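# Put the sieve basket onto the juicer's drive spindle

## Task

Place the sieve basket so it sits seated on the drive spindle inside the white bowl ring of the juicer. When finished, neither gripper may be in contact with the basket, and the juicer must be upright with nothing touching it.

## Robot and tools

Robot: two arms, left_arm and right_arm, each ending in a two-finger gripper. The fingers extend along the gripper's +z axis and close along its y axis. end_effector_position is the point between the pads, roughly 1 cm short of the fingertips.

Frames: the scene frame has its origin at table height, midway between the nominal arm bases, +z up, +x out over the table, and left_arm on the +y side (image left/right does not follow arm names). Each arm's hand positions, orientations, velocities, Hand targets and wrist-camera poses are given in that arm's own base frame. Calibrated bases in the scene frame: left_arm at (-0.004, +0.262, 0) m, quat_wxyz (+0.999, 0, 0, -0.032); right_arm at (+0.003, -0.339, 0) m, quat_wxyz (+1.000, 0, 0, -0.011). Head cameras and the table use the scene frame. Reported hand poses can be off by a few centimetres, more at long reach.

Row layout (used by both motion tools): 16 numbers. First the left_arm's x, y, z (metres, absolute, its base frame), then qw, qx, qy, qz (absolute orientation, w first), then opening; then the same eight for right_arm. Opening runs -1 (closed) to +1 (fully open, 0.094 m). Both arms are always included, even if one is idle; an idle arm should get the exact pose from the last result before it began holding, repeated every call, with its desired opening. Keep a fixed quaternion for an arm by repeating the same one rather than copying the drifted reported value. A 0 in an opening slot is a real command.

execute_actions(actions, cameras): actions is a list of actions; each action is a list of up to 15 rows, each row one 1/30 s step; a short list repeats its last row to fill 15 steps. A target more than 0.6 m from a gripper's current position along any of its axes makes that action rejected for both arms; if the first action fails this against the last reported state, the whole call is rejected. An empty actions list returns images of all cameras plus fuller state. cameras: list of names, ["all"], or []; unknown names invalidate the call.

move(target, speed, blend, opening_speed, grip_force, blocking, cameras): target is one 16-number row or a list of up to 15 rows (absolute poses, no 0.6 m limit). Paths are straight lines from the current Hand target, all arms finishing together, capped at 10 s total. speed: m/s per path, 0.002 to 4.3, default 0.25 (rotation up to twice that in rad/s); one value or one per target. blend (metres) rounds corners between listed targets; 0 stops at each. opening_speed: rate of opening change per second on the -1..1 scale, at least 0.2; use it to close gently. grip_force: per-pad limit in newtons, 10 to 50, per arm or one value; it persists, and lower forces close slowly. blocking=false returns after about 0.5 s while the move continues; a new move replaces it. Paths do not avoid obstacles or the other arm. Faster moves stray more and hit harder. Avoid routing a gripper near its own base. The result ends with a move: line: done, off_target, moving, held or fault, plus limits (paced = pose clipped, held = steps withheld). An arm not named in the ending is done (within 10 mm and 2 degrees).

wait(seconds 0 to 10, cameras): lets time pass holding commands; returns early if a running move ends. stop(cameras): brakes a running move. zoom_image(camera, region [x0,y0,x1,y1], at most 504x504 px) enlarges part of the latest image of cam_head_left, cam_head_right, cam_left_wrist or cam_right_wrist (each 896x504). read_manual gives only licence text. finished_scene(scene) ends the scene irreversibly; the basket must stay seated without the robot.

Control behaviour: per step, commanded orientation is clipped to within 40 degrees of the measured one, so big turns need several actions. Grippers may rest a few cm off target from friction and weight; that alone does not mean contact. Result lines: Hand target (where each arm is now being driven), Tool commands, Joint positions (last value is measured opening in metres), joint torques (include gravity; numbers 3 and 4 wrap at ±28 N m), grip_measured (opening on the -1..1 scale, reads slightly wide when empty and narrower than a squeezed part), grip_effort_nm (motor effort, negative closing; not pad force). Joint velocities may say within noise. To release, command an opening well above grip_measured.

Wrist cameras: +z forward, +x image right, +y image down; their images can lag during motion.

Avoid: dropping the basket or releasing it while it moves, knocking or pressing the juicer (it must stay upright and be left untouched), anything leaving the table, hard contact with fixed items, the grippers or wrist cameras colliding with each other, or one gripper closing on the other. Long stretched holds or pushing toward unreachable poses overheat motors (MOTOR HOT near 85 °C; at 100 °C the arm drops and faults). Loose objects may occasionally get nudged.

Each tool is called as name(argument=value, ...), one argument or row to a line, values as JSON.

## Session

Done. Same approach: interior expansion grasp.

execute_actions(
  actions=[],
)

zoom_image(
  camera="cam_head_left",
  region=[380, 220, 620, 420],
)

Scene clock: 0.00 s.
left_arm: end_effector_position=(+0.1876, +0.4349, +0.1883) grip_measured=+1.000 grip_effort_nm=n/a end_effector_quat_wxyz=(-0.204, +0.816, -0.425, -0.335) | right_arm: end_effector_position=(+0.6874, +0.3407, +0.4010) grip_measured=+1.000 grip_effort_nm=n/a end_effector_quat_wxyz=(+0.468, +0.128, +0.829, +0.277)
Joint positions: left_arm=[0.915 1.417 1.05 -0.842 -0.737 -1.125 0.094] | right_arm=[0.481 1.76 1.793 -0.456 0.091 0.73 0.094]
Joint velocities: within noise
Joint torques (N m): no reading
Motor temperatures (°C): left_arm=[25 31 31 25 24 26 27] | right_arm=[26 29 30 23 26 25 25]
Heat: left arm: hottest shoulder 31 °C; right arm: hottest elbow 30 °C.
Hand target: left_arm +0.1929, +0.4418, +0.1992; -0.216, +0.816, -0.420, -0.333 | right_arm +0.6886, +0.3414, +0.4278; +0.483, +0.128, +0.817, +0.289
Tool commands: left_gripper/opening=+1.0 right_gripper/opening=+1.0
camera_calibration:
cam_left_wrist: T_world_to_cam=[[0.833199, 0.549953, 0.0577081, -0.402113], [0.549841, -0.812865, -0.192162, 0.319701], [-0.0587715, 0.19184, -0.979665, 0.229655], [0, 0, 0, 1]] pos_world=[0.172753, 0.43696, 0.309625]
cam_right_wrist: T_world_to_cam=[[0.0861361, -0.793829, -0.602011, 0.464094], [-0.864712, 0.240549, -0.440919, 0.738678], [0.494827, 0.558545, -0.665713, -0.1468], [0, 0, 0, 1]] pos_world=[0.671409, 0.272718, 0.50736]

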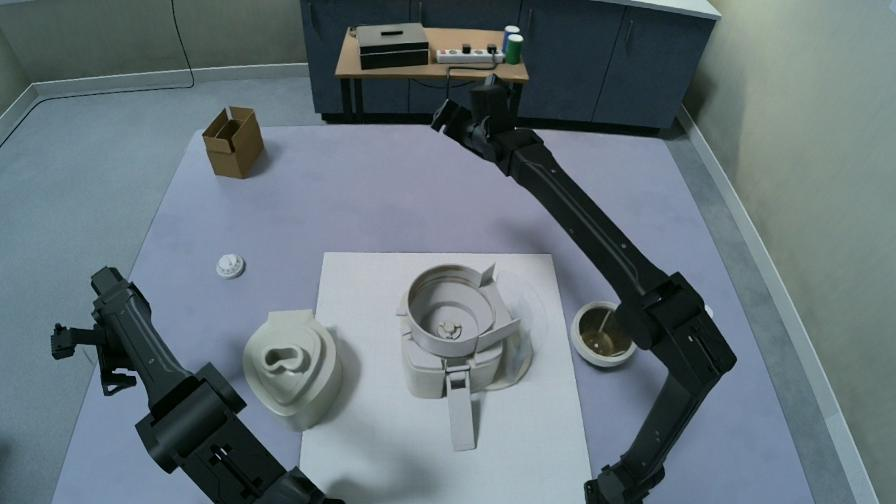

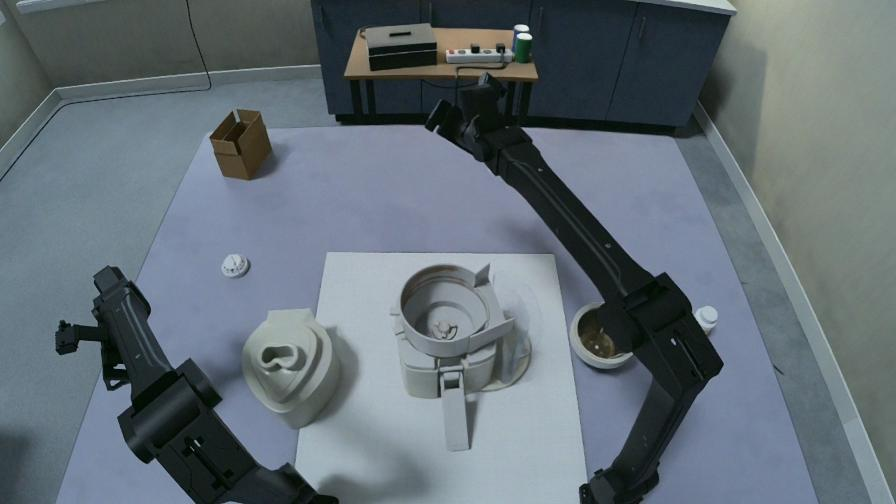

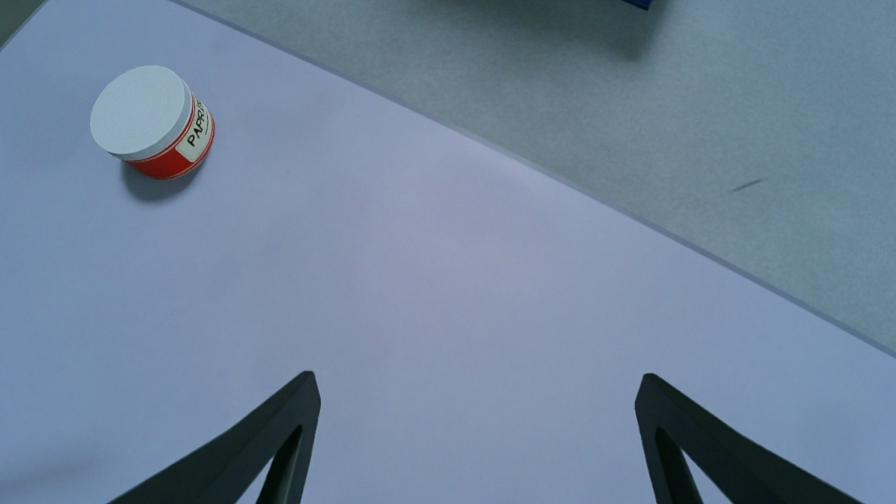

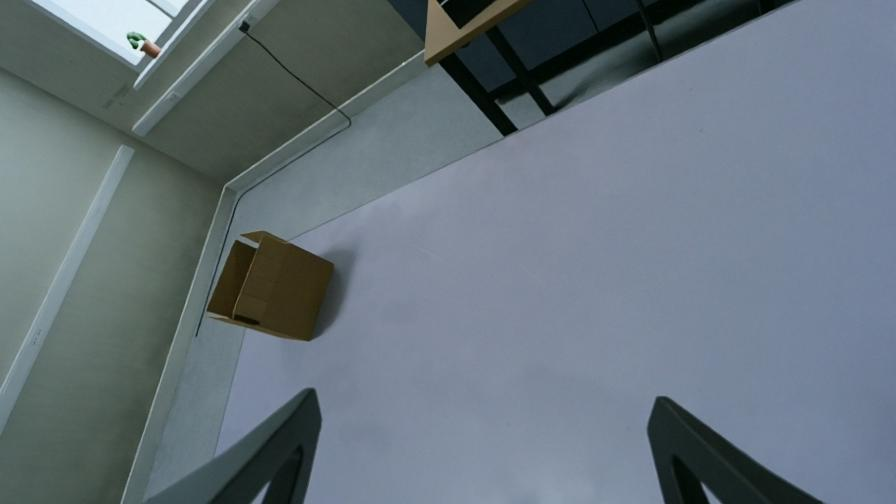

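Scaled by 2.100 from the camera's 896x504 image, which has a finer 1280x720 frame.

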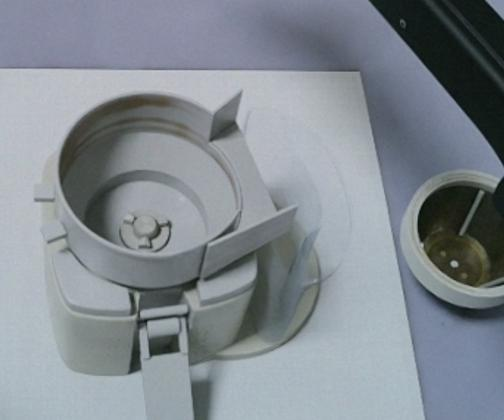

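move(
  target=[
    [0.1876,0.4349,0.1883,-0.204,0.816,-0.425,-0.335,1,0.5,0.05,0.38,0,0,1,0,-0.5],
    [0.1876,0.4349,0.1883,-0.204,0.816,-0.425,-0.335,1,0.34,0.0,0.235,0,0,1,0,-0.5],
  ],
  speed=0.4,
  blend=[0.05,0],
  cameras=["cam_right_wrist","cam_head_left","cam_head_right"],
)

zoom_image(
  camera="cam_head_left",
  region=[380, 220, 560, 420],
)

zoom_image(
  camera="cam_head_right",
  region=[370, 220, 550, 420],
)

Scene clock: 12.10 s.
left_arm: end_effector_position=(+0.1876, +0.4349, +0.1883) grip_measured=+1.000 grip_effort_nm=0.02 end_effector_quat_wxyz=(-0.204, +0.816, -0.425, -0.335) | right_arm: end_effector_position=(+0.3400, +0.0036, +0.2361) grip_measured=-0.498 grip_effort_nm=-0.10 end_effector_quat_wxyz=(-0.006, +0.000, +1.000, -0.001)
Joint positions: left_arm=[0.915 1.417 1.05 -0.842 -0.737 -1.125 0.094] | right_arm=[0.013 1.237 1.168 -1.514 0.003 0.014 0.024]
Joint torques (N m): left_arm=[1.14 -11.52 9.89 0.81 -0.5 -0.04] | right_arm=[-1.55 -7.65 8.55 1.46 -0.11 -0.2]
Motor temperatures (°C): left_arm=[25 31 35 25 24 26 27] | right_arm=[26 30 35 23 26 25 25]
Heat: left arm: hottest elbow 35 °C; right arm: hottest elbow 35 °C.
Hand target: left_arm +0.1876, +0.4349, +0.1882; -0.204, +0.816, -0.425, -0.335 | right_arm +0.3399, +0.0000, +0.2350; +0.000, +0.000, +1.000, +0.000
Off the commanded pose: left_arm 0.000 m, 0 deg | right_arm 0.004 m, 1 deg.
move: done
camera_calibration:
cam_right_wrist: T_world_to_cam=[[-0.00451583, -0.998935, -0.0459127, 0.0273727], [-0.876192, -0.018175, 0.481619, 0.233714], [-0.48194, 0.0424033, -0.875177, 0.486995], [0, 0, 0, 1]] pos_world=[0.439604, 0.0109411, 0.314903]
Images, in order (width x height): cam_head_left 896x504, cam_head_right 896x504, cam_right_wrist 896x504.

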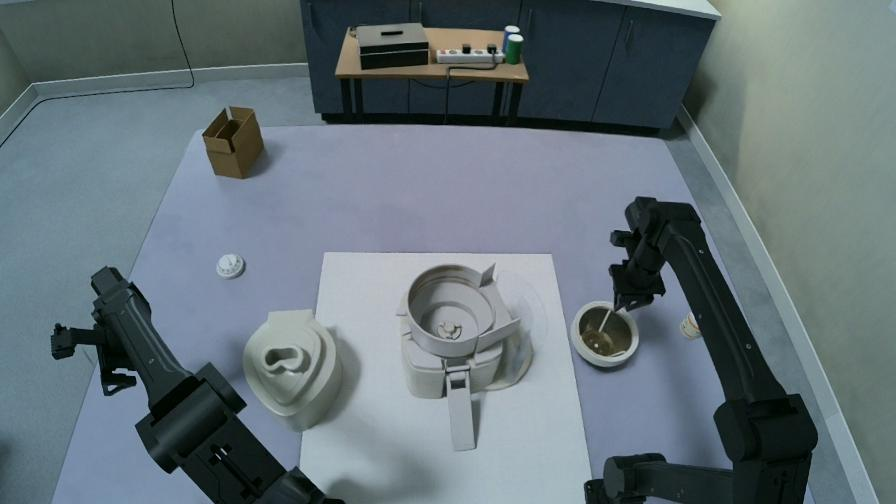

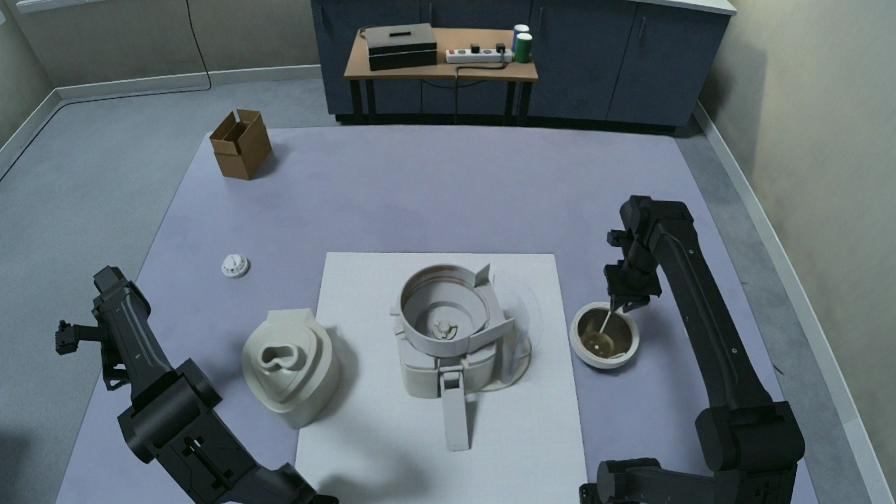

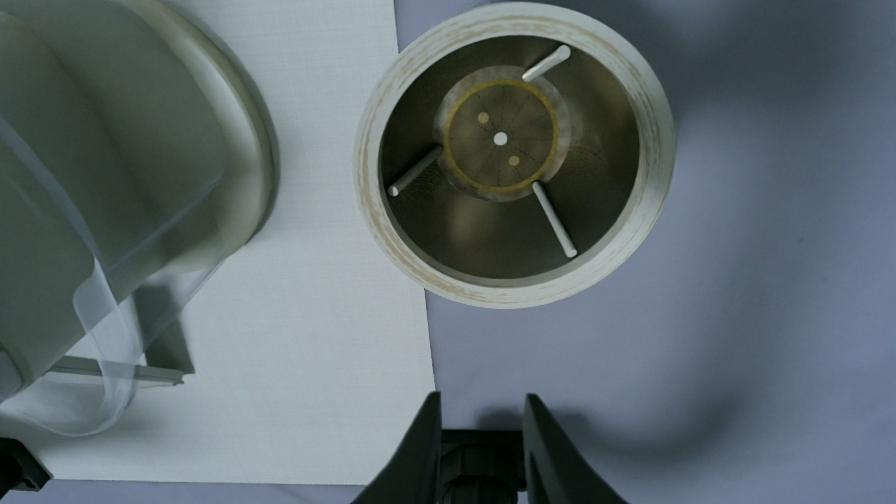

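Scaled by 2.520 from the camera's 896x504 image, which has a finer 1280x720 frame.

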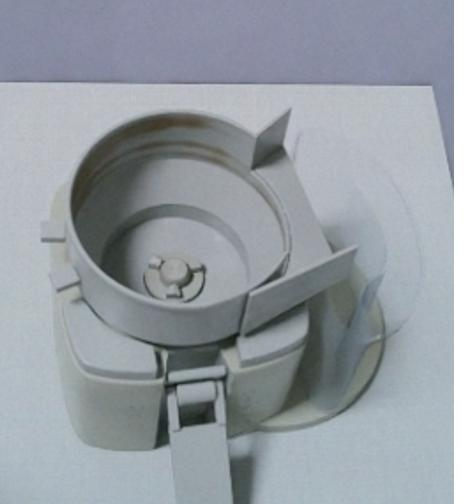

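Scaled by 2.520 from the camera's 896x504 image, which has a finer 1280x720 frame.

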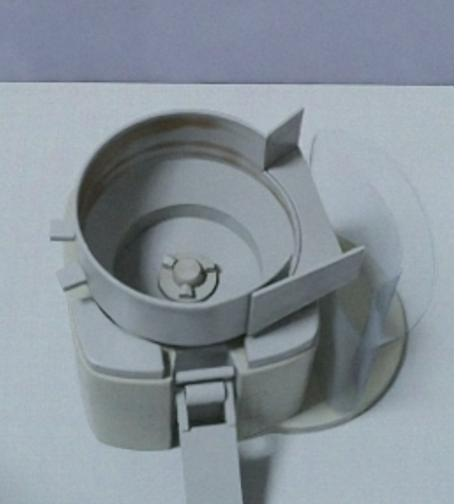

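move(
  target=[
    [0.1876,0.4349,0.1883,-0.204,0.816,-0.425,-0.335,1,0.371,-0.013,0.15,0,0.191,0.982,0,0],
    [0.1876,0.4349,0.1883,-0.204,0.816,-0.425,-0.335,1,0.371,-0.013,0.052,0,0.191,0.982,0,0],
    [0.1876,0.4349,0.1883,-0.204,0.816,-0.425,-0.335,1,0.371,-0.013,0.052,0,0.191,0.982,0,1],
  ],
  speed=[0.2,0.1,0.1],
  opening_speed=0.7,
  cameras=["cam_right_wrist","cam_head_left"],
)

Scene clock: 32.17 s.
left_arm: end_effector_position=(+0.1876, +0.4349, +0.1883) grip_measured=+1.000 grip_effort_nm=0.02 end_effector_quat_wxyz=(-0.204, +0.816, -0.425, -0.335) | right_arm: end_effector_position=(+0.3734, -0.0105, +0.0658) grip_measured=+0.988 grip_effort_nm=0.62 end_effector_quat_wxyz=(+0.013, +0.182, +0.983, +0.001)
Joint positions: left_arm=[0.915 1.417 1.05 -0.842 -0.737 -1.125 0.094] | right_arm=[-0.026 1.446 0.892 -0.991 0.003 0.34 0.093]
Joint torques (N m): left_arm=[1.49 -11.87 9.94 0.69 -0.45 -0.03] | right_arm=[-0.91 -6.59 7.34 1.29 -0.06 0.04]
Heat: left arm: hottest elbow 37 °C; right arm: hottest elbow 34 °C.
Hand target: left_arm +0.1876, +0.4349, +0.1882; -0.204, +0.816, -0.425, -0.335 | right_arm +0.3706, -0.0129, +0.0525; +0.000, +0.191, +0.982, +0.000
Off the commanded pose: left_arm 0.000 m, 0 deg | right_arm 0.014 m, 2 deg.
move: off_target (right_arm)
camera_calibration:
cam_right_wrist: T_world_to_cam=[[-0.35931, -0.931619, -0.0546202, 0.139372], [-0.842729, 0.298771, 0.447821, 0.337674], [-0.400879, 0.206936, -0.892453, 0.327286], [0, 0, 0, 1]] pos_world=[0.465848, -0.0387729, 0.148482]
Images, in order (width x height): cam_head_left 896x504, cam_right_wrist 896x504.

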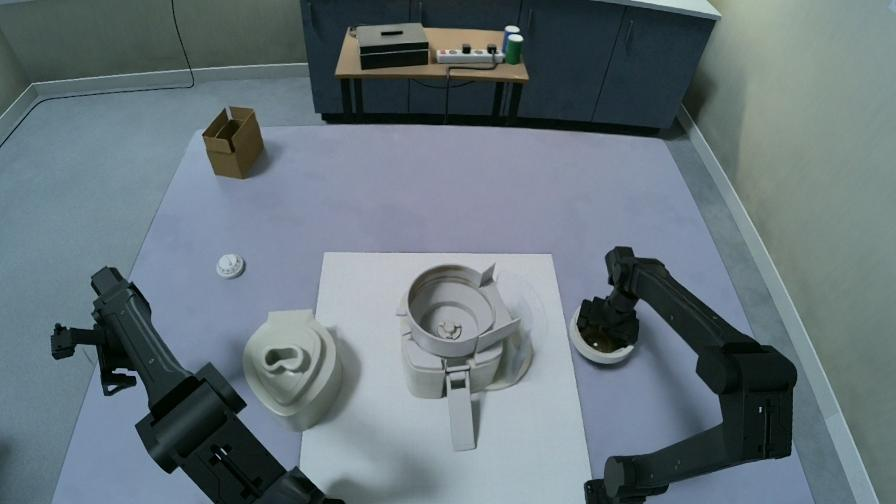

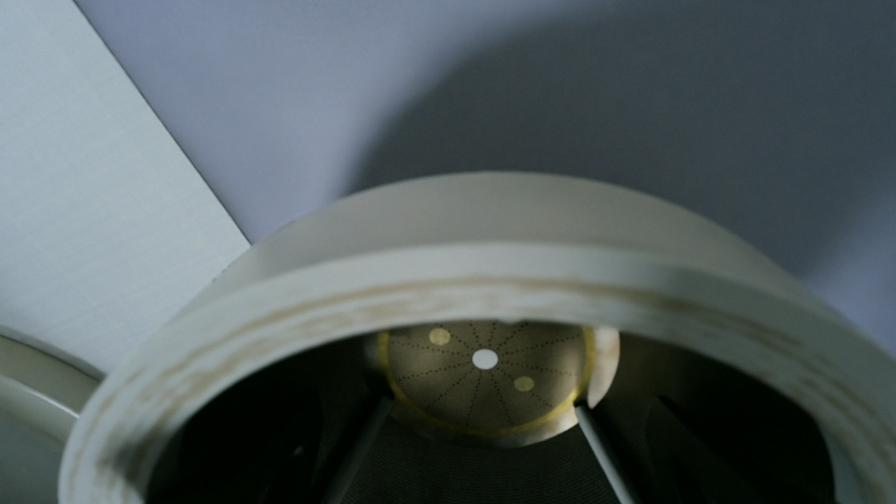

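move(
  target=[
    [0.1876,0.4349,0.1883,-0.204,0.816,-0.425,-0.335,1,0.370,-0.013,0.052,0,0.191,0.982,0,0.3],
    [0.1876,0.4349,0.1883,-0.204,0.816,-0.425,-0.335,1,0.369,-0.013,0.041,-0.006,0.191,0.982,0,0.3],
    [0.1876,0.4349,0.1883,-0.204,0.816,-0.425,-0.335,1,0.369,-0.013,0.041,-0.006,0.191,0.982,0,1],
  ],
  speed=0.08,
  opening_speed=0.8,
  cameras=["cam_right_wrist"],
)

Scene clock: 40.90 s.
left_arm: end_effector_position=(+0.1876, +0.4349, +0.1883) grip_measured=+1.000 grip_effort_nm=0.02 end_effector_quat_wxyz=(-0.204, +0.816, -0.425, -0.335) | right_arm: end_effector_position=(+0.3703, -0.0100, +0.0464) grip_measured=+0.513 grip_effort_nm=1.26 end_effector_quat_wxyz=(-0.005, +0.182, +0.983, -0.001)
Joint positions: left_arm=[0.915 1.417 1.05 -0.842 -0.737 -1.125 0.094] | right_arm=[-0.026 1.492 0.882 -0.97 0 0.34 0.071]
Joint torques (N m): left_arm=[1.44 -11.4 9.92 1.05 -0.52 -0.08] | right_arm=[-0.91 -8.23 7.04 1.35 -0.04 0.05]
Heat: left arm: hottest elbow 38 °C; right arm: hottest elbow 34 °C.
Hand target: left_arm +0.1876, +0.4349, +0.1882; -0.204, +0.816, -0.425, -0.335 | right_arm +0.3689, -0.0129, +0.0410; -0.006, +0.191, +0.982, +0.000
Off the commanded pose: left_arm 0.000 m, 0 deg | right_arm 0.006 m, 1 deg.
move: done
camera_calibration:
cam_right_wrist: T_world_to_cam=[[-0.361061, -0.931447, -0.0451714, 0.137885], [-0.826366, 0.29713, 0.478365, 0.336211], [-0.43215, 0.210047, -0.876999, 0.319511], [0, 0, 0, 1]] pos_world=[0.465695, -0.0385776, 0.125608]
Images, in order (width x height): cam_right_wrist 896x504.

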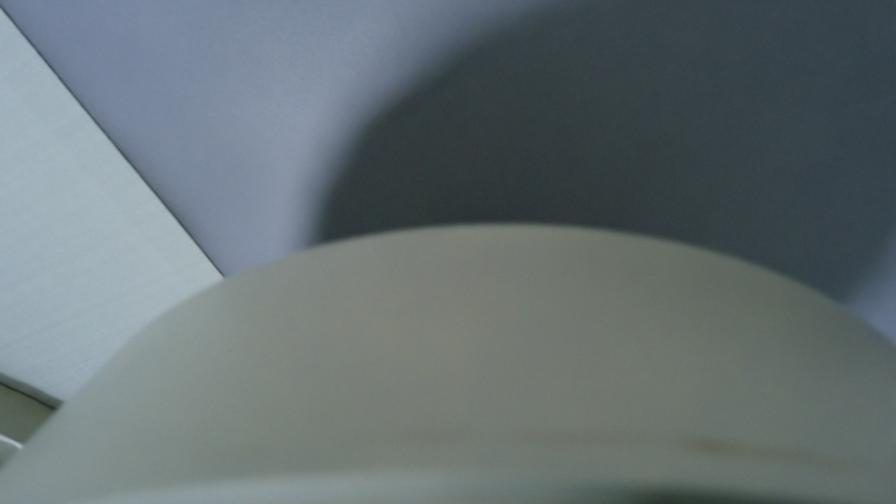

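move(
  target=[
    [0.1876,0.4349,0.1883,-0.204,0.816,-0.425,-0.335,1,0.375,-0.01,0.15,0,0.191,0.982,0,1],
    [0.1876,0.4349,0.1883,-0.204,0.816,-0.425,-0.335,1,0.42,0.05,0.39,0,0,1,0,1],
    [0.1876,0.4349,0.1883,-0.204,0.816,-0.425,-0.335,1,0.40,0.22,0.395,0,-0.259,0.966,0,1],
    [0.1876,0.4349,0.1883,-0.204,0.816,-0.425,-0.335,1,0.333,0.35,0.37,0,-0.515,0.857,0,1],
    [0.1876,0.4349,0.1883,-0.204,0.816,-0.425,-0.335,1,0.332,0.351,0.255,0,-0.515,0.857,0,1],
  ],
  speed=[0.08,0.2,0.22,0.2,0.1],
  blend=[0.03,0.05,0.05,0.01,0],
  cameras=["cam_right_wrist","cam_head_left","cam_head_right"],
)

zoom_image(
  camera="cam_head_left",
  region=[380, 220, 560, 420],
)

zoom_image(
  camera="cam_head_right",
  region=[370, 220, 550, 420],
)

Scene clock: 56.93 s.
left_arm: end_effector_position=(+0.1876, +0.4349, +0.1883) grip_measured=+1.000 grip_effort_nm=0.02 end_effector_quat_wxyz=(-0.204, +0.816, -0.425, -0.335) | right_arm: end_effector_position=(+0.3341, +0.3475, +0.2512) grip_measured=+0.513 grip_effort_nm=1.26 end_effector_quat_wxyz=(-0.010, -0.507, +0.862, -0.003)
Joint positions: left_arm=[0.915 1.417 1.05 -0.842 -0.737 -1.125 0.094] | right_arm=[0.806 1.612 1.594 -1.574 0 -0.258 0.071]
Joint torques (N m): left_arm=[2.37 -11.28 9.73 0.84 -0.51 -0.02] | right_arm=[0.09 -13.27 9.18 1.21 -0.01 -0.18]
Heat: left arm: hottest elbow 39 °C; right arm: hottest elbow 36 °C.
Hand target: left_arm +0.1876, +0.4349, +0.1882; -0.204, +0.816, -0.425, -0.335 | right_arm +0.3319, +0.3509, +0.2551; +0.000, -0.515, +0.857, +0.000
Off the commanded pose: left_arm 0.000 m, 0 deg | right_arm 0.006 m, 2 deg.
move: done
camera_calibration:
cam_right_wrist: T_world_to_cam=[[0.870577, -0.489062, -0.0539871, -0.0959261], [-0.404244, -0.773483, 0.488171, 0.330538], [-0.280504, -0.403167, -0.871076, 0.56935], [0, 0, 0, 1]] pos_world=[0.376834, 0.438294, 0.329409]
Images, in order (width x height): cam_head_left 896x504, cam_head_right 896x504, cam_right_wrist 896x504.

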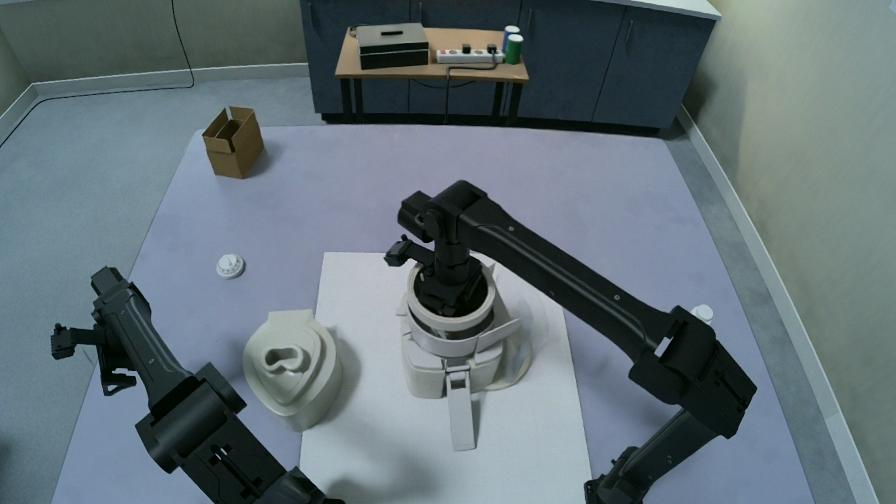

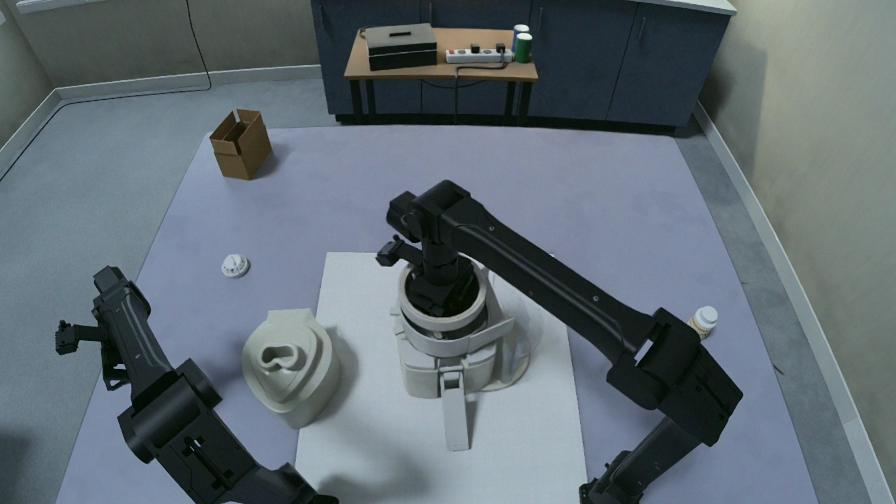

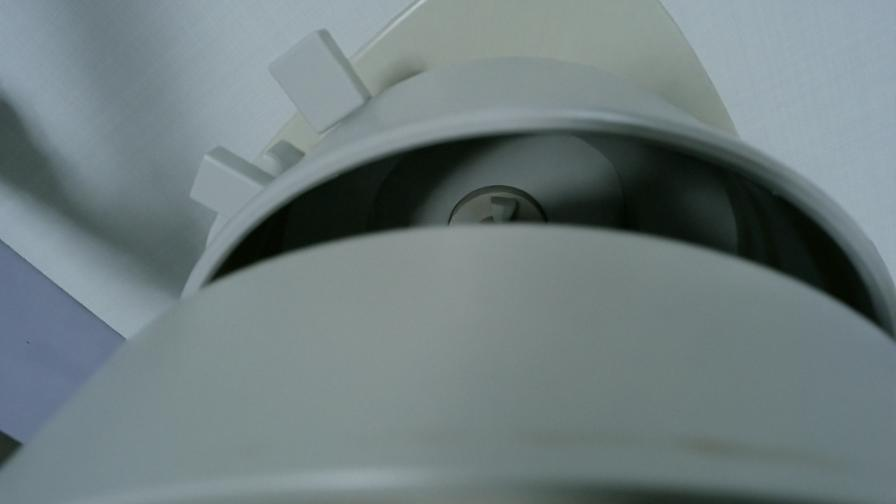

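Scaled by 2.520 from the camera's 896x504 image, which has a finer 1280x720 frame.

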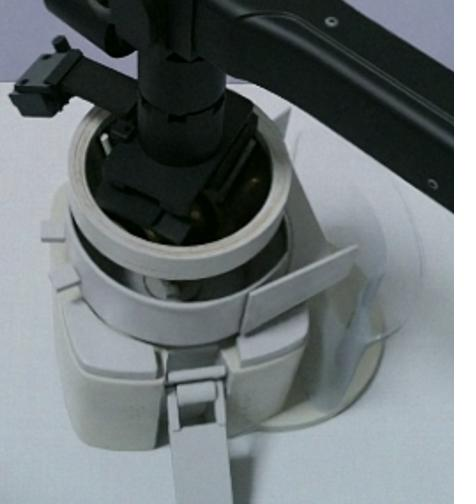

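Scaled by 2.520 from the camera's 896x504 image, which has a finer 1280x720 frame.

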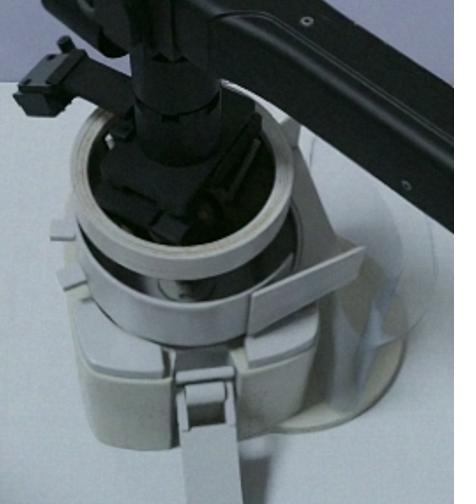

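move(
  target=[0.1876,0.4349,0.1883,-0.204,0.816,-0.425,-0.335,1,0.336,0.347,0.213,0.006,-0.515,0.857,0,1],
  speed=0.08,
  cameras=["cam_right_wrist","cam_head_left"],
)

zoom_image(
  camera="cam_head_left",
  region=[380, 220, 560, 420],
)

Scene clock: 66.40 s.
left_arm: end_effector_position=(+0.1876, +0.4349, +0.1883) grip_measured=+1.000 grip_effort_nm=0.02 end_effector_quat_wxyz=(-0.204, +0.816, -0.425, -0.335) | right_arm: end_effector_position=(+0.3339, +0.3481, +0.2224) grip_measured=+0.524 grip_effort_nm=1.26 end_effector_quat_wxyz=(+0.004, -0.512, +0.859, +0.003)
Joint positions: left_arm=[0.915 1.417 1.05 -0.842 -0.737 -1.125 0.094] | right_arm=[0.806 1.598 1.501 -1.465 -0.004 -0.268 0.072]
Joint torques (N m): left_arm=[1.49 -11.34 9.78 0.84 -0.5 -0.04] | right_arm=[-0.56 -12.16 7.73 1.88 0.25 -0.17]
Motor temperatures (°C): left_arm=[25 32 40 25 24 26 27] | right_arm=[26 32 36 23 26 25 27]
Heat: left arm: hottest elbow 40 °C; right arm: hottest elbow 36 °C.
Hand target: left_arm +0.1876, +0.4349, +0.1882; -0.204, +0.816, -0.425, -0.335 | right_arm +0.3358, +0.3469, +0.2132; +0.006, -0.515, +0.857, +0.000
Off the commanded pose: left_arm 0.000 m, 0 deg | right_arm 0.010 m, 1 deg.
move: done
camera_calibration:
cam_right_wrist: T_world_to_cam=[[0.876528, -0.478769, -0.049798, -0.103474], [-0.404722, -0.789036, 0.462193, 0.356473], [-0.260576, -0.38497, -0.88538, 0.534639], [0, 0, 0, 1]] pos_world=[0.374284, 0.43755, 0.303447]
Images, in order (width x height): cam_head_left 896x504, cam_right_wrist 896x504.

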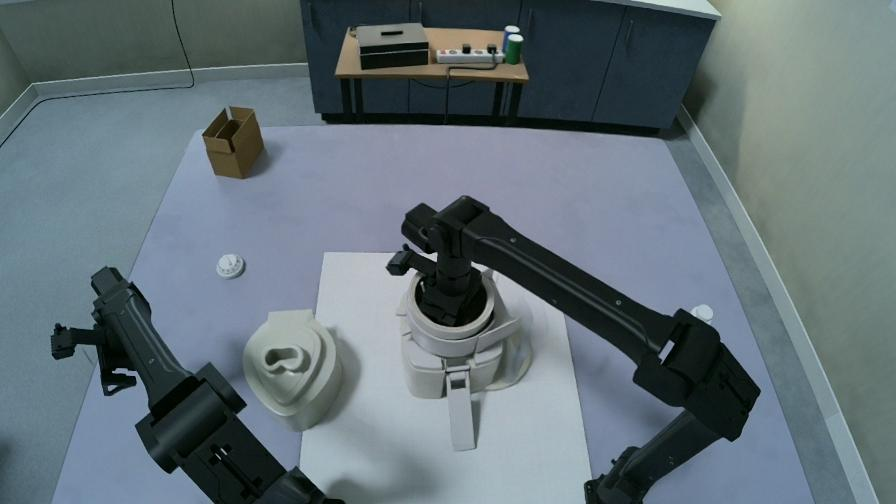

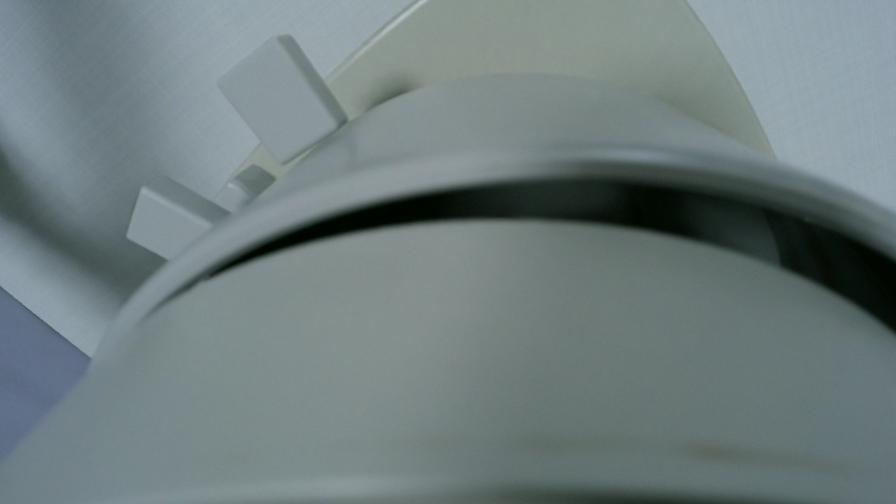

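Scaled by 2.520 from the camera's 896x504 image, which has a finer 1280x720 frame.

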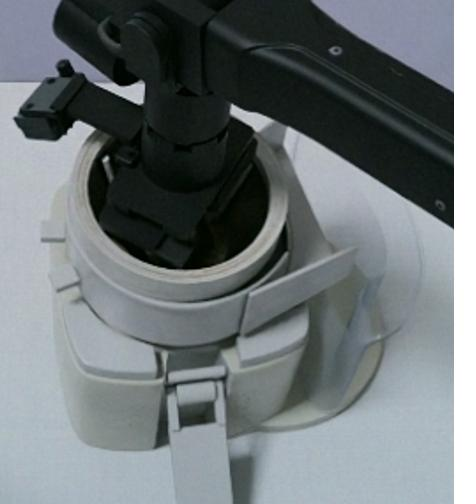

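move(
  target=[
    [0.1876,0.4349,0.1883,-0.204,0.816,-0.425,-0.335,1,0.337,0.346,0.24,0.003,-0.515,0.857,0,1],
    [0.1876,0.4349,0.1883,-0.204,0.816,-0.425,-0.335,1,0.344,0.341,0.24,0.003,-0.515,0.857,0,1],
    [0.1876,0.4349,0.1883,-0.204,0.816,-0.425,-0.335,1,0.344,0.341,0.212,0.003,-0.515,0.857,0,1],
  ],
  speed=0.08,
  cameras=["cam_right_wrist","cam_head_left"],
)

zoom_image(
  camera="cam_head_left",
  region=[380, 220, 560, 420],
)

Scene clock: 76.73 s.
left_arm: end_effector_position=(+0.1876, +0.4349, +0.1883) grip_measured=+1.000 grip_effort_nm=0.02 end_effector_quat_wxyz=(-0.204, +0.816, -0.425, -0.335) | right_arm: end_effector_position=(+0.3386, +0.3431, +0.2119) grip_measured=+0.524 grip_effort_nm=1.26 end_effector_quat_wxyz=(-0.003, -0.515, +0.857, -0.001)
Joint positions: left_arm=[0.915 1.417 1.05 -0.842 -0.737 -1.125 0.094] | right_arm=[0.793 1.611 1.489 -1.456 0.001 -0.288 0.072]
Joint torques (N m): left_arm=[2.26 -11.75 10 0.76 -0.51 -0.02] | right_arm=[-1.38 -13.51 9.05 1.21 0.02 -0.18]
Heat: left arm: hottest elbow 40 °C; right arm: hottest elbow 37 °C.
Hand target: left_arm +0.1876, +0.4349, +0.1882; -0.204, +0.816, -0.425, -0.335 | right_arm +0.3439, +0.3410, +0.2121; +0.003, -0.515, +0.857, +0.000
Off the commanded pose: left_arm 0.000 m, 0 deg | right_arm 0.006 m, 1 deg.
move: done
camera_calibration:
cam_right_wrist: T_world_to_cam=[[0.879723, -0.472884, -0.049683, -0.11366], [-0.395115, -0.785151, 0.476889, 0.351615], [-0.264522, -0.399899, -0.877558, 0.529478], [0, 0, 0, 1]] pos_world=[0.378976, 0.434061, 0.29132]
Images, in order (width x height): cam_head_left 896x504, cam_right_wrist 896x504.

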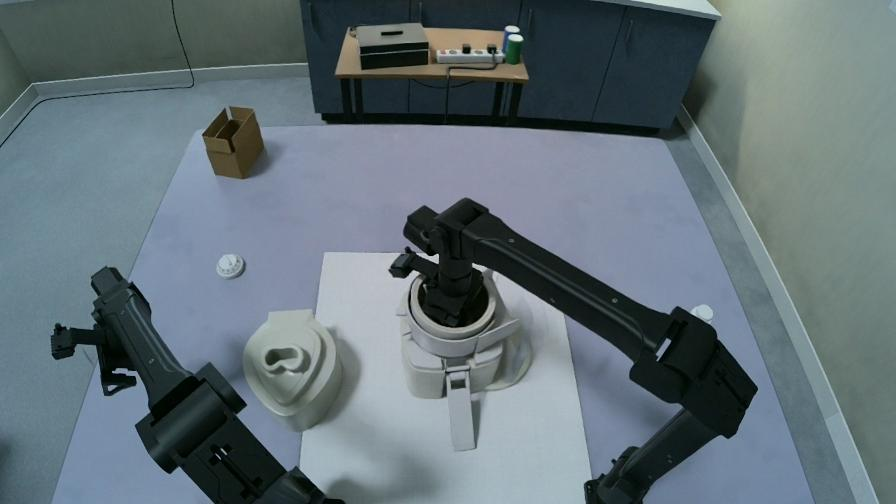

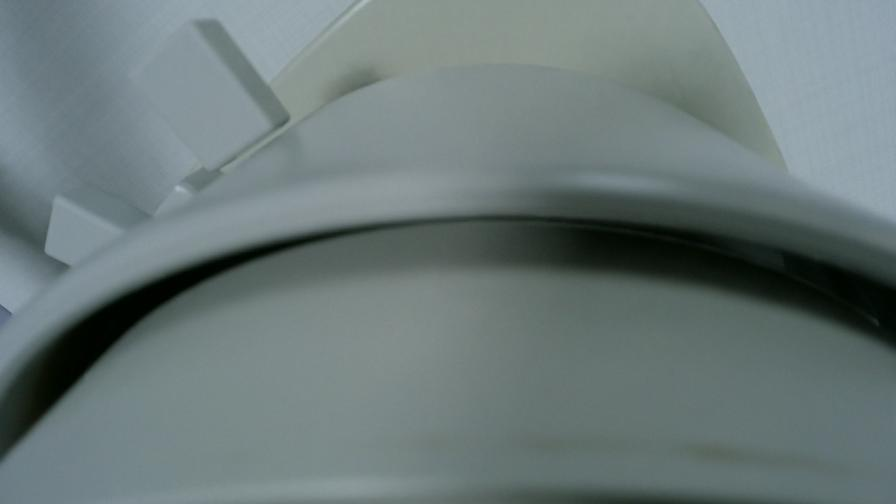

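Scaled by 2.520 from the camera's 896x504 image, which has a finer 1280x720 frame.

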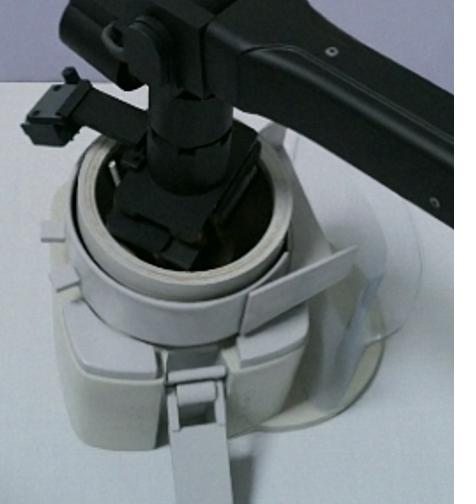

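move(
  target=[
    [0.1876,0.4349,0.1883,-0.204,0.816,-0.425,-0.335,1,0.343,0.342,0.185,0,-0.515,0.857,0,1],
    [0.1876,0.4349,0.1883,-0.204,0.816,-0.425,-0.335,1,0.343,0.342,0.163,0,-0.515,0.857,0,1],
  ],
  speed=[0.06,0.03],
  blend=[0.005,0],
  cameras=["cam_head_left"],
)

zoom_image(
  camera="cam_head_left",
  region=[380, 220, 560, 420],
)

Scene clock: 89.73 s.
left_arm: end_effector_position=(+0.1876, +0.4349, +0.1883) grip_measured=+1.000 grip_effort_nm=0.02 end_effector_quat_wxyz=(-0.204, +0.816, -0.425, -0.335) | right_arm: end_effector_position=(+0.3395, +0.3431, +0.1766) grip_measured=+0.524 grip_effort_nm=1.26 end_effector_quat_wxyz=(+0.000, -0.514, +0.858, -0.001)
Joint positions: left_arm=[0.915 1.417 1.05 -0.842 -0.737 -1.125 0.094] | right_arm=[0.792 1.623 1.41 -1.358 0.002 -0.288 0.072]
Joint torques (N m): left_arm=[1.85 -12.04 9.96 0.81 -0.52 -0.07] | right_arm=[-1.03 -11.58 7.45 2.07 -0.1 -0.16]
Heat: left arm: hottest elbow 41 °C; right arm: hottest elbow 37 °C.
Hand target: left_arm +0.1876, +0.4349, +0.1882; -0.204, +0.816, -0.425, -0.335 | right_arm +0.3427, +0.3418, +0.1631; +0.000, -0.515, +0.857, +0.000
Off the commanded pose: left_arm 0.000 m, 0 deg | right_arm 0.014 m, 0 deg.
move: off_target (right_arm)
Images, in order (width x height): cam_head_left 896x504.

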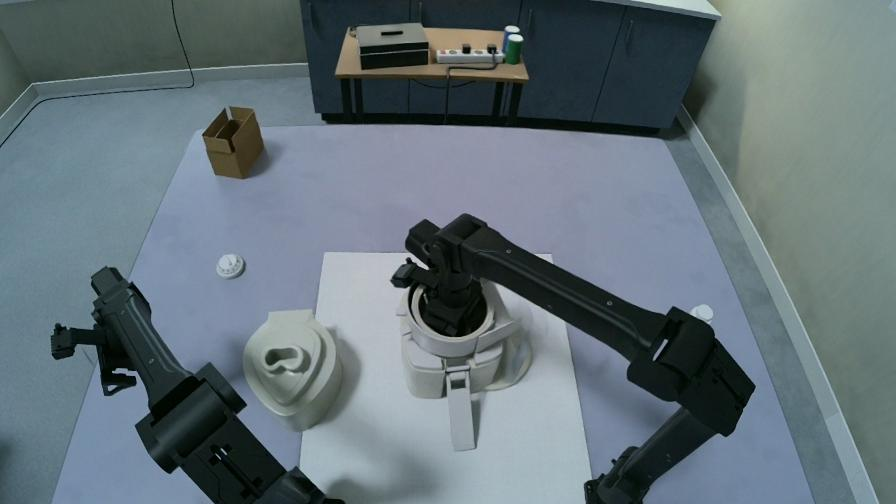

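Scaled by 2.520 from the camera's 896x504 image, which has a finer 1280x720 frame.

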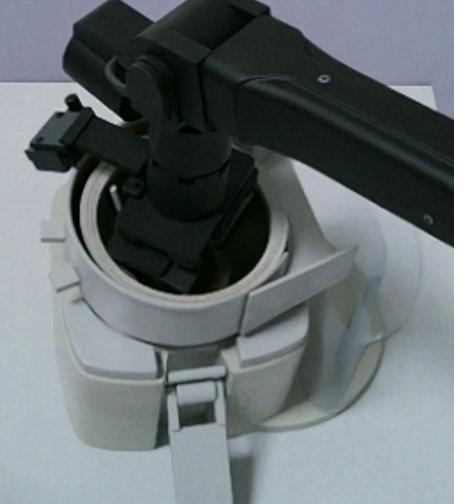

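move(
  target=[0.1876,0.4349,0.1883,-0.204,0.816,-0.425,-0.335,1,0.341,0.343,0.164,0,-0.600,0.800,0,1],
  speed=0.1,
)

move(
  target=[0.1876,0.4349,0.1883,-0.204,0.816,-0.425,-0.335,1,0.341,0.343,0.163,0,-0.423,0.906,0,1],
  speed=0.1,
  cameras=["cam_right_wrist"],
)

zoom_image(
  camera="cam_right_wrist",
  region=[0, 0, 504, 504],
)

Scene clock: 98.10 s.
left_arm: end_effector_position=(+0.1876, +0.4349, +0.1883) grip_measured=+1.000 grip_effort_nm=0.02 end_effector_quat_wxyz=(-0.204, +0.816, -0.425, -0.335) | right_arm: end_effector_position=(+0.3404, +0.3426, +0.1769) grip_measured=+0.524 grip_effort_nm=1.26 end_effector_quat_wxyz=(+0.001, -0.588, +0.809, +0.001)
Joint positions: left_arm=[0.915 1.417 1.05 -0.842 -0.737 -1.125 0.094] | right_arm=[0.789 1.622 1.41 -1.357 -0.002 -0.467 0.072]
Joint torques (N m): left_arm=[1.32 -11.58 9.85 0.84 -0.52 -0.08] | right_arm=[-0.21 -12.04 7.39 1.96 0.09 -0.33]
Heat: left arm: hottest elbow 41 °C; right arm: hottest elbow 36 °C.
Hand target: left_arm +0.1876, +0.4349, +0.1882; -0.204, +0.816, -0.425, -0.335 | right_arm +0.3408, +0.3428, +0.1642; +0.000, -0.600, +0.800, +0.000
Off the commanded pose: left_arm 0.000 m, 0 deg | right_arm 0.013 m, 2 deg.
move: off_target (right_arm)

Scene clock: 100.97 s.
left_arm: end_effector_position=(+0.1876, +0.4349, +0.1883) grip_measured=+1.000 grip_effort_nm=0.02 end_effector_quat_wxyz=(-0.204, +0.816, -0.425, -0.335) | right_arm: end_effector_position=(+0.3403, +0.3423, +0.1768) grip_measured=+0.524 grip_effort_nm=1.26 end_effector_quat_wxyz=(+0.002, -0.443, +0.897, +0.000)
Joint positions: left_arm=[0.915 1.417 1.05 -0.842 -0.737 -1.125 0.094] | right_arm=[0.79 1.62 1.407 -1.354 0.002 -0.127 0.072]
Joint torques (N m): left_arm=[2.43 -11.81 9.91 0.81 -0.46 -0.07] | right_arm=[-0.79 -11.58 7.5 1.92 -0.11 0.33]
Heat: left arm: hottest elbow 41 °C; right arm: hottest elbow 36 °C.
Hand target: left_arm +0.1876, +0.4349, +0.1882; -0.204, +0.816, -0.425, -0.335 | right_arm +0.3407, +0.3427, +0.1632; +0.000, -0.423, +0.906, +0.000
Off the commanded pose: left_arm 0.000 m, 0 deg | right_arm 0.014 m, 2 deg.
move: off_target (right_arm)
camera_calibration:
cam_right_wrist: T_world_to_cam=[[0.790698, -0.61045, -0.0463506, -0.0405013], [-0.523027, -0.712927, 0.467095, 0.388888], [-0.318182, -0.345088, -0.882992, 0.499275], [0, 0, 0, 1]] pos_world=[0.394284, 0.424819, 0.25733]
Images, in order (width x height): cam_right_wrist 896x504.

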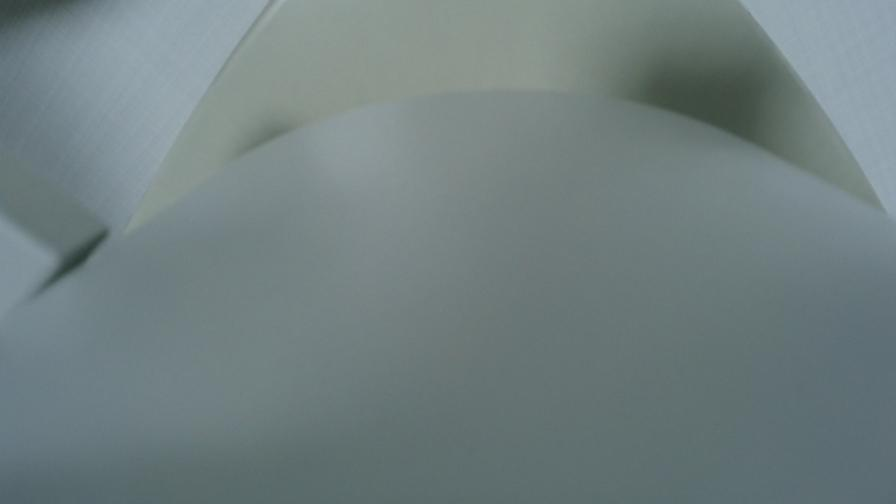

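Scaled by 1.000.

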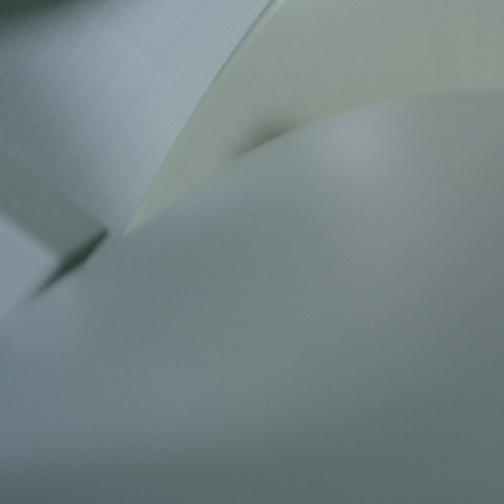

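move(
  target=[
    [0.1876,0.4349,0.1883,-0.204,0.816,-0.425,-0.335,1,0.341,0.343,0.171,0,-0.525,0.851,0,1],
    [0.1876,0.4349,0.1883,-0.204,0.816,-0.425,-0.335,1,0.341,0.343,0.171,0,-0.525,0.851,0,0.0],
    [0.1876,0.4349,0.1883,-0.204,0.816,-0.425,-0.335,1,0.341,0.343,0.30,0,-0.515,0.857,0,0.0],
    [0.1876,0.4349,0.1883,-0.204,0.816,-0.425,-0.335,1,0.30,0.20,0.36,0,0,1,0,0.0],
  ],
  speed=[0.06,0.1,0.15,0.3],
  opening_speed=0.5,
  cameras=["cam_right_wrist","cam_head_left","cam_head_right"],
)

zoom_image(
  camera="cam_head_left",
  region=[370, 230, 550, 410],
)

zoom_image(
  camera="cam_right_wrist",
  region=[50, 80, 500, 500],
)

Scene clock: 123.13 s.
left_arm: end_effector_position=(+0.1876, +0.4349, +0.1883) grip_measured=+1.000 grip_effort_nm=0.02 end_effector_quat_wxyz=(-0.204, +0.816, -0.425, -0.335) | right_arm: end_effector_position=(+0.3028, +0.2073, +0.3604) grip_measured=+0.002 grip_effort_nm=-0.10 end_effector_quat_wxyz=(+0.052, -0.012, +0.998, +0.035)
Joint positions: left_arm=[0.915 1.417 1.05 -0.842 -0.737 -1.125 0.094] | right_arm=[0.602 1.248 1.5 -1.697 0 0.577 0.047]
Joint torques (N m): left_arm=[1.67 -10.99 9.87 0.98 -0.51 -0.07] | right_arm=[-1.61 -8 8.75 0.53 0.06 0.04]
Heat: left arm: hottest elbow 42 °C; right arm: hottest elbow 37 °C.
Hand target: left_arm +0.1876, +0.4349, +0.1882; -0.204, +0.816, -0.425, -0.335 | right_arm +0.3001, +0.2002, +0.3591; +0.047, +0.000, +0.998, +0.031
Off the commanded pose: left_arm 0.000 m, 0 deg | right_arm 0.008 m, 7 deg.
joint sent to its limit (right arm) — joint 4 (wrist pitch), lower limit. The joint targets are off in orientation, not in position.
move: off_target (right_arm)
camera_calibration:
cam_right_wrist: T_world_to_cam=[[0.0290372, -0.992708, -0.116994, 0.250573], [-0.925108, -0.0710195, 0.373004, 0.209834], [-0.378593, 0.0974006, -0.920424, 0.542893], [0, 0, 0, 1]] pos_world=[0.392379, 0.21077, 0.450738]
Images, in order (width x height): cam_head_left 896x504, cam_head_right 896x504, cam_right_wrist 896x504.

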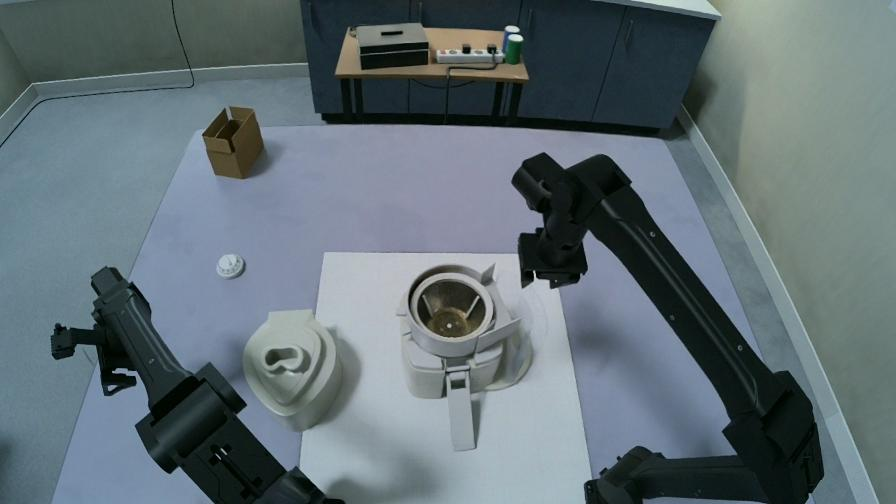

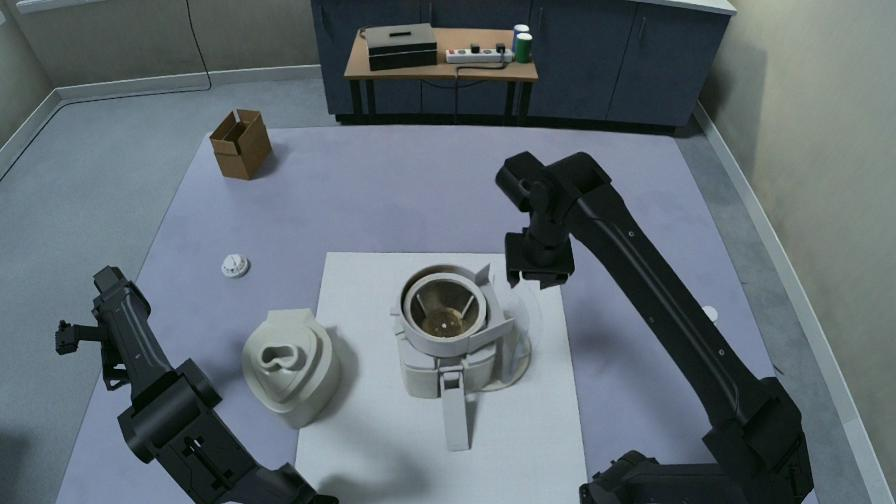

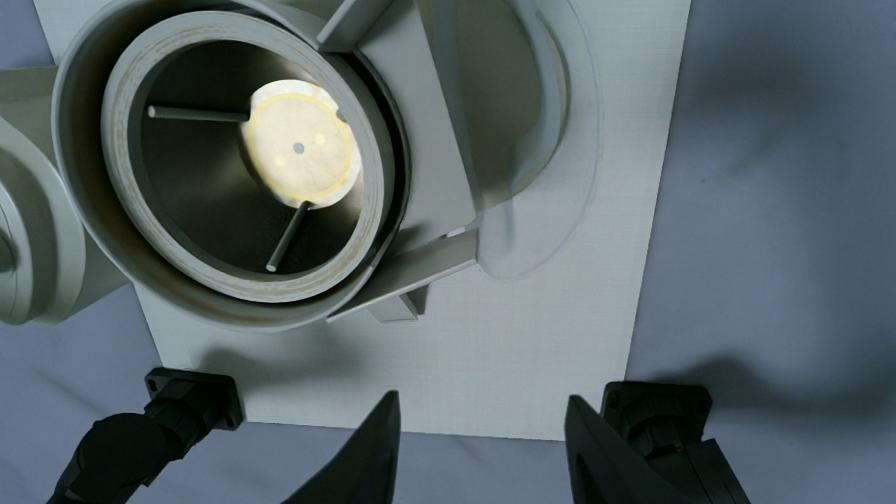

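Scaled by 2.800 from the camera's 896x504 image, which has a finer 1280x720 frame.

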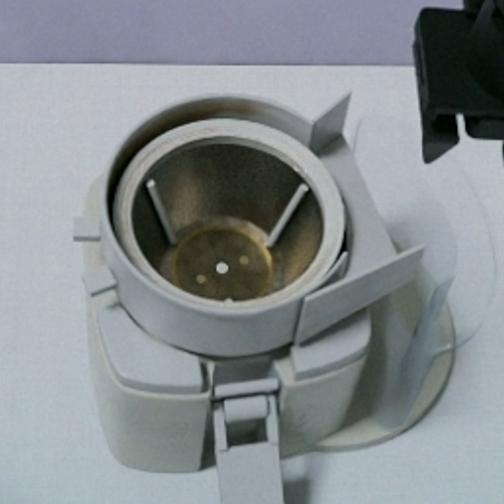

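Scaled by 1.120 from the camera's 896x504 image, which has a finer 1280x720 frame.

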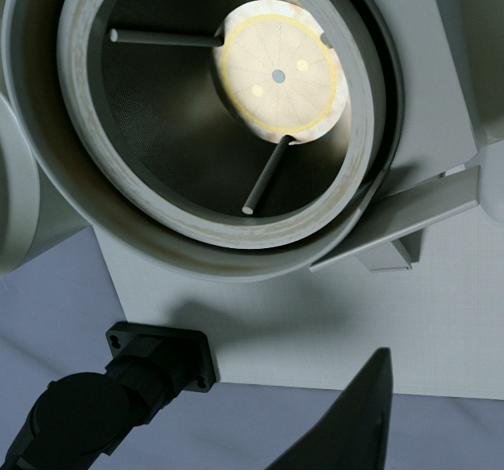

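finished_scene(
  scene=3,
)

The scene is finished: the task was done.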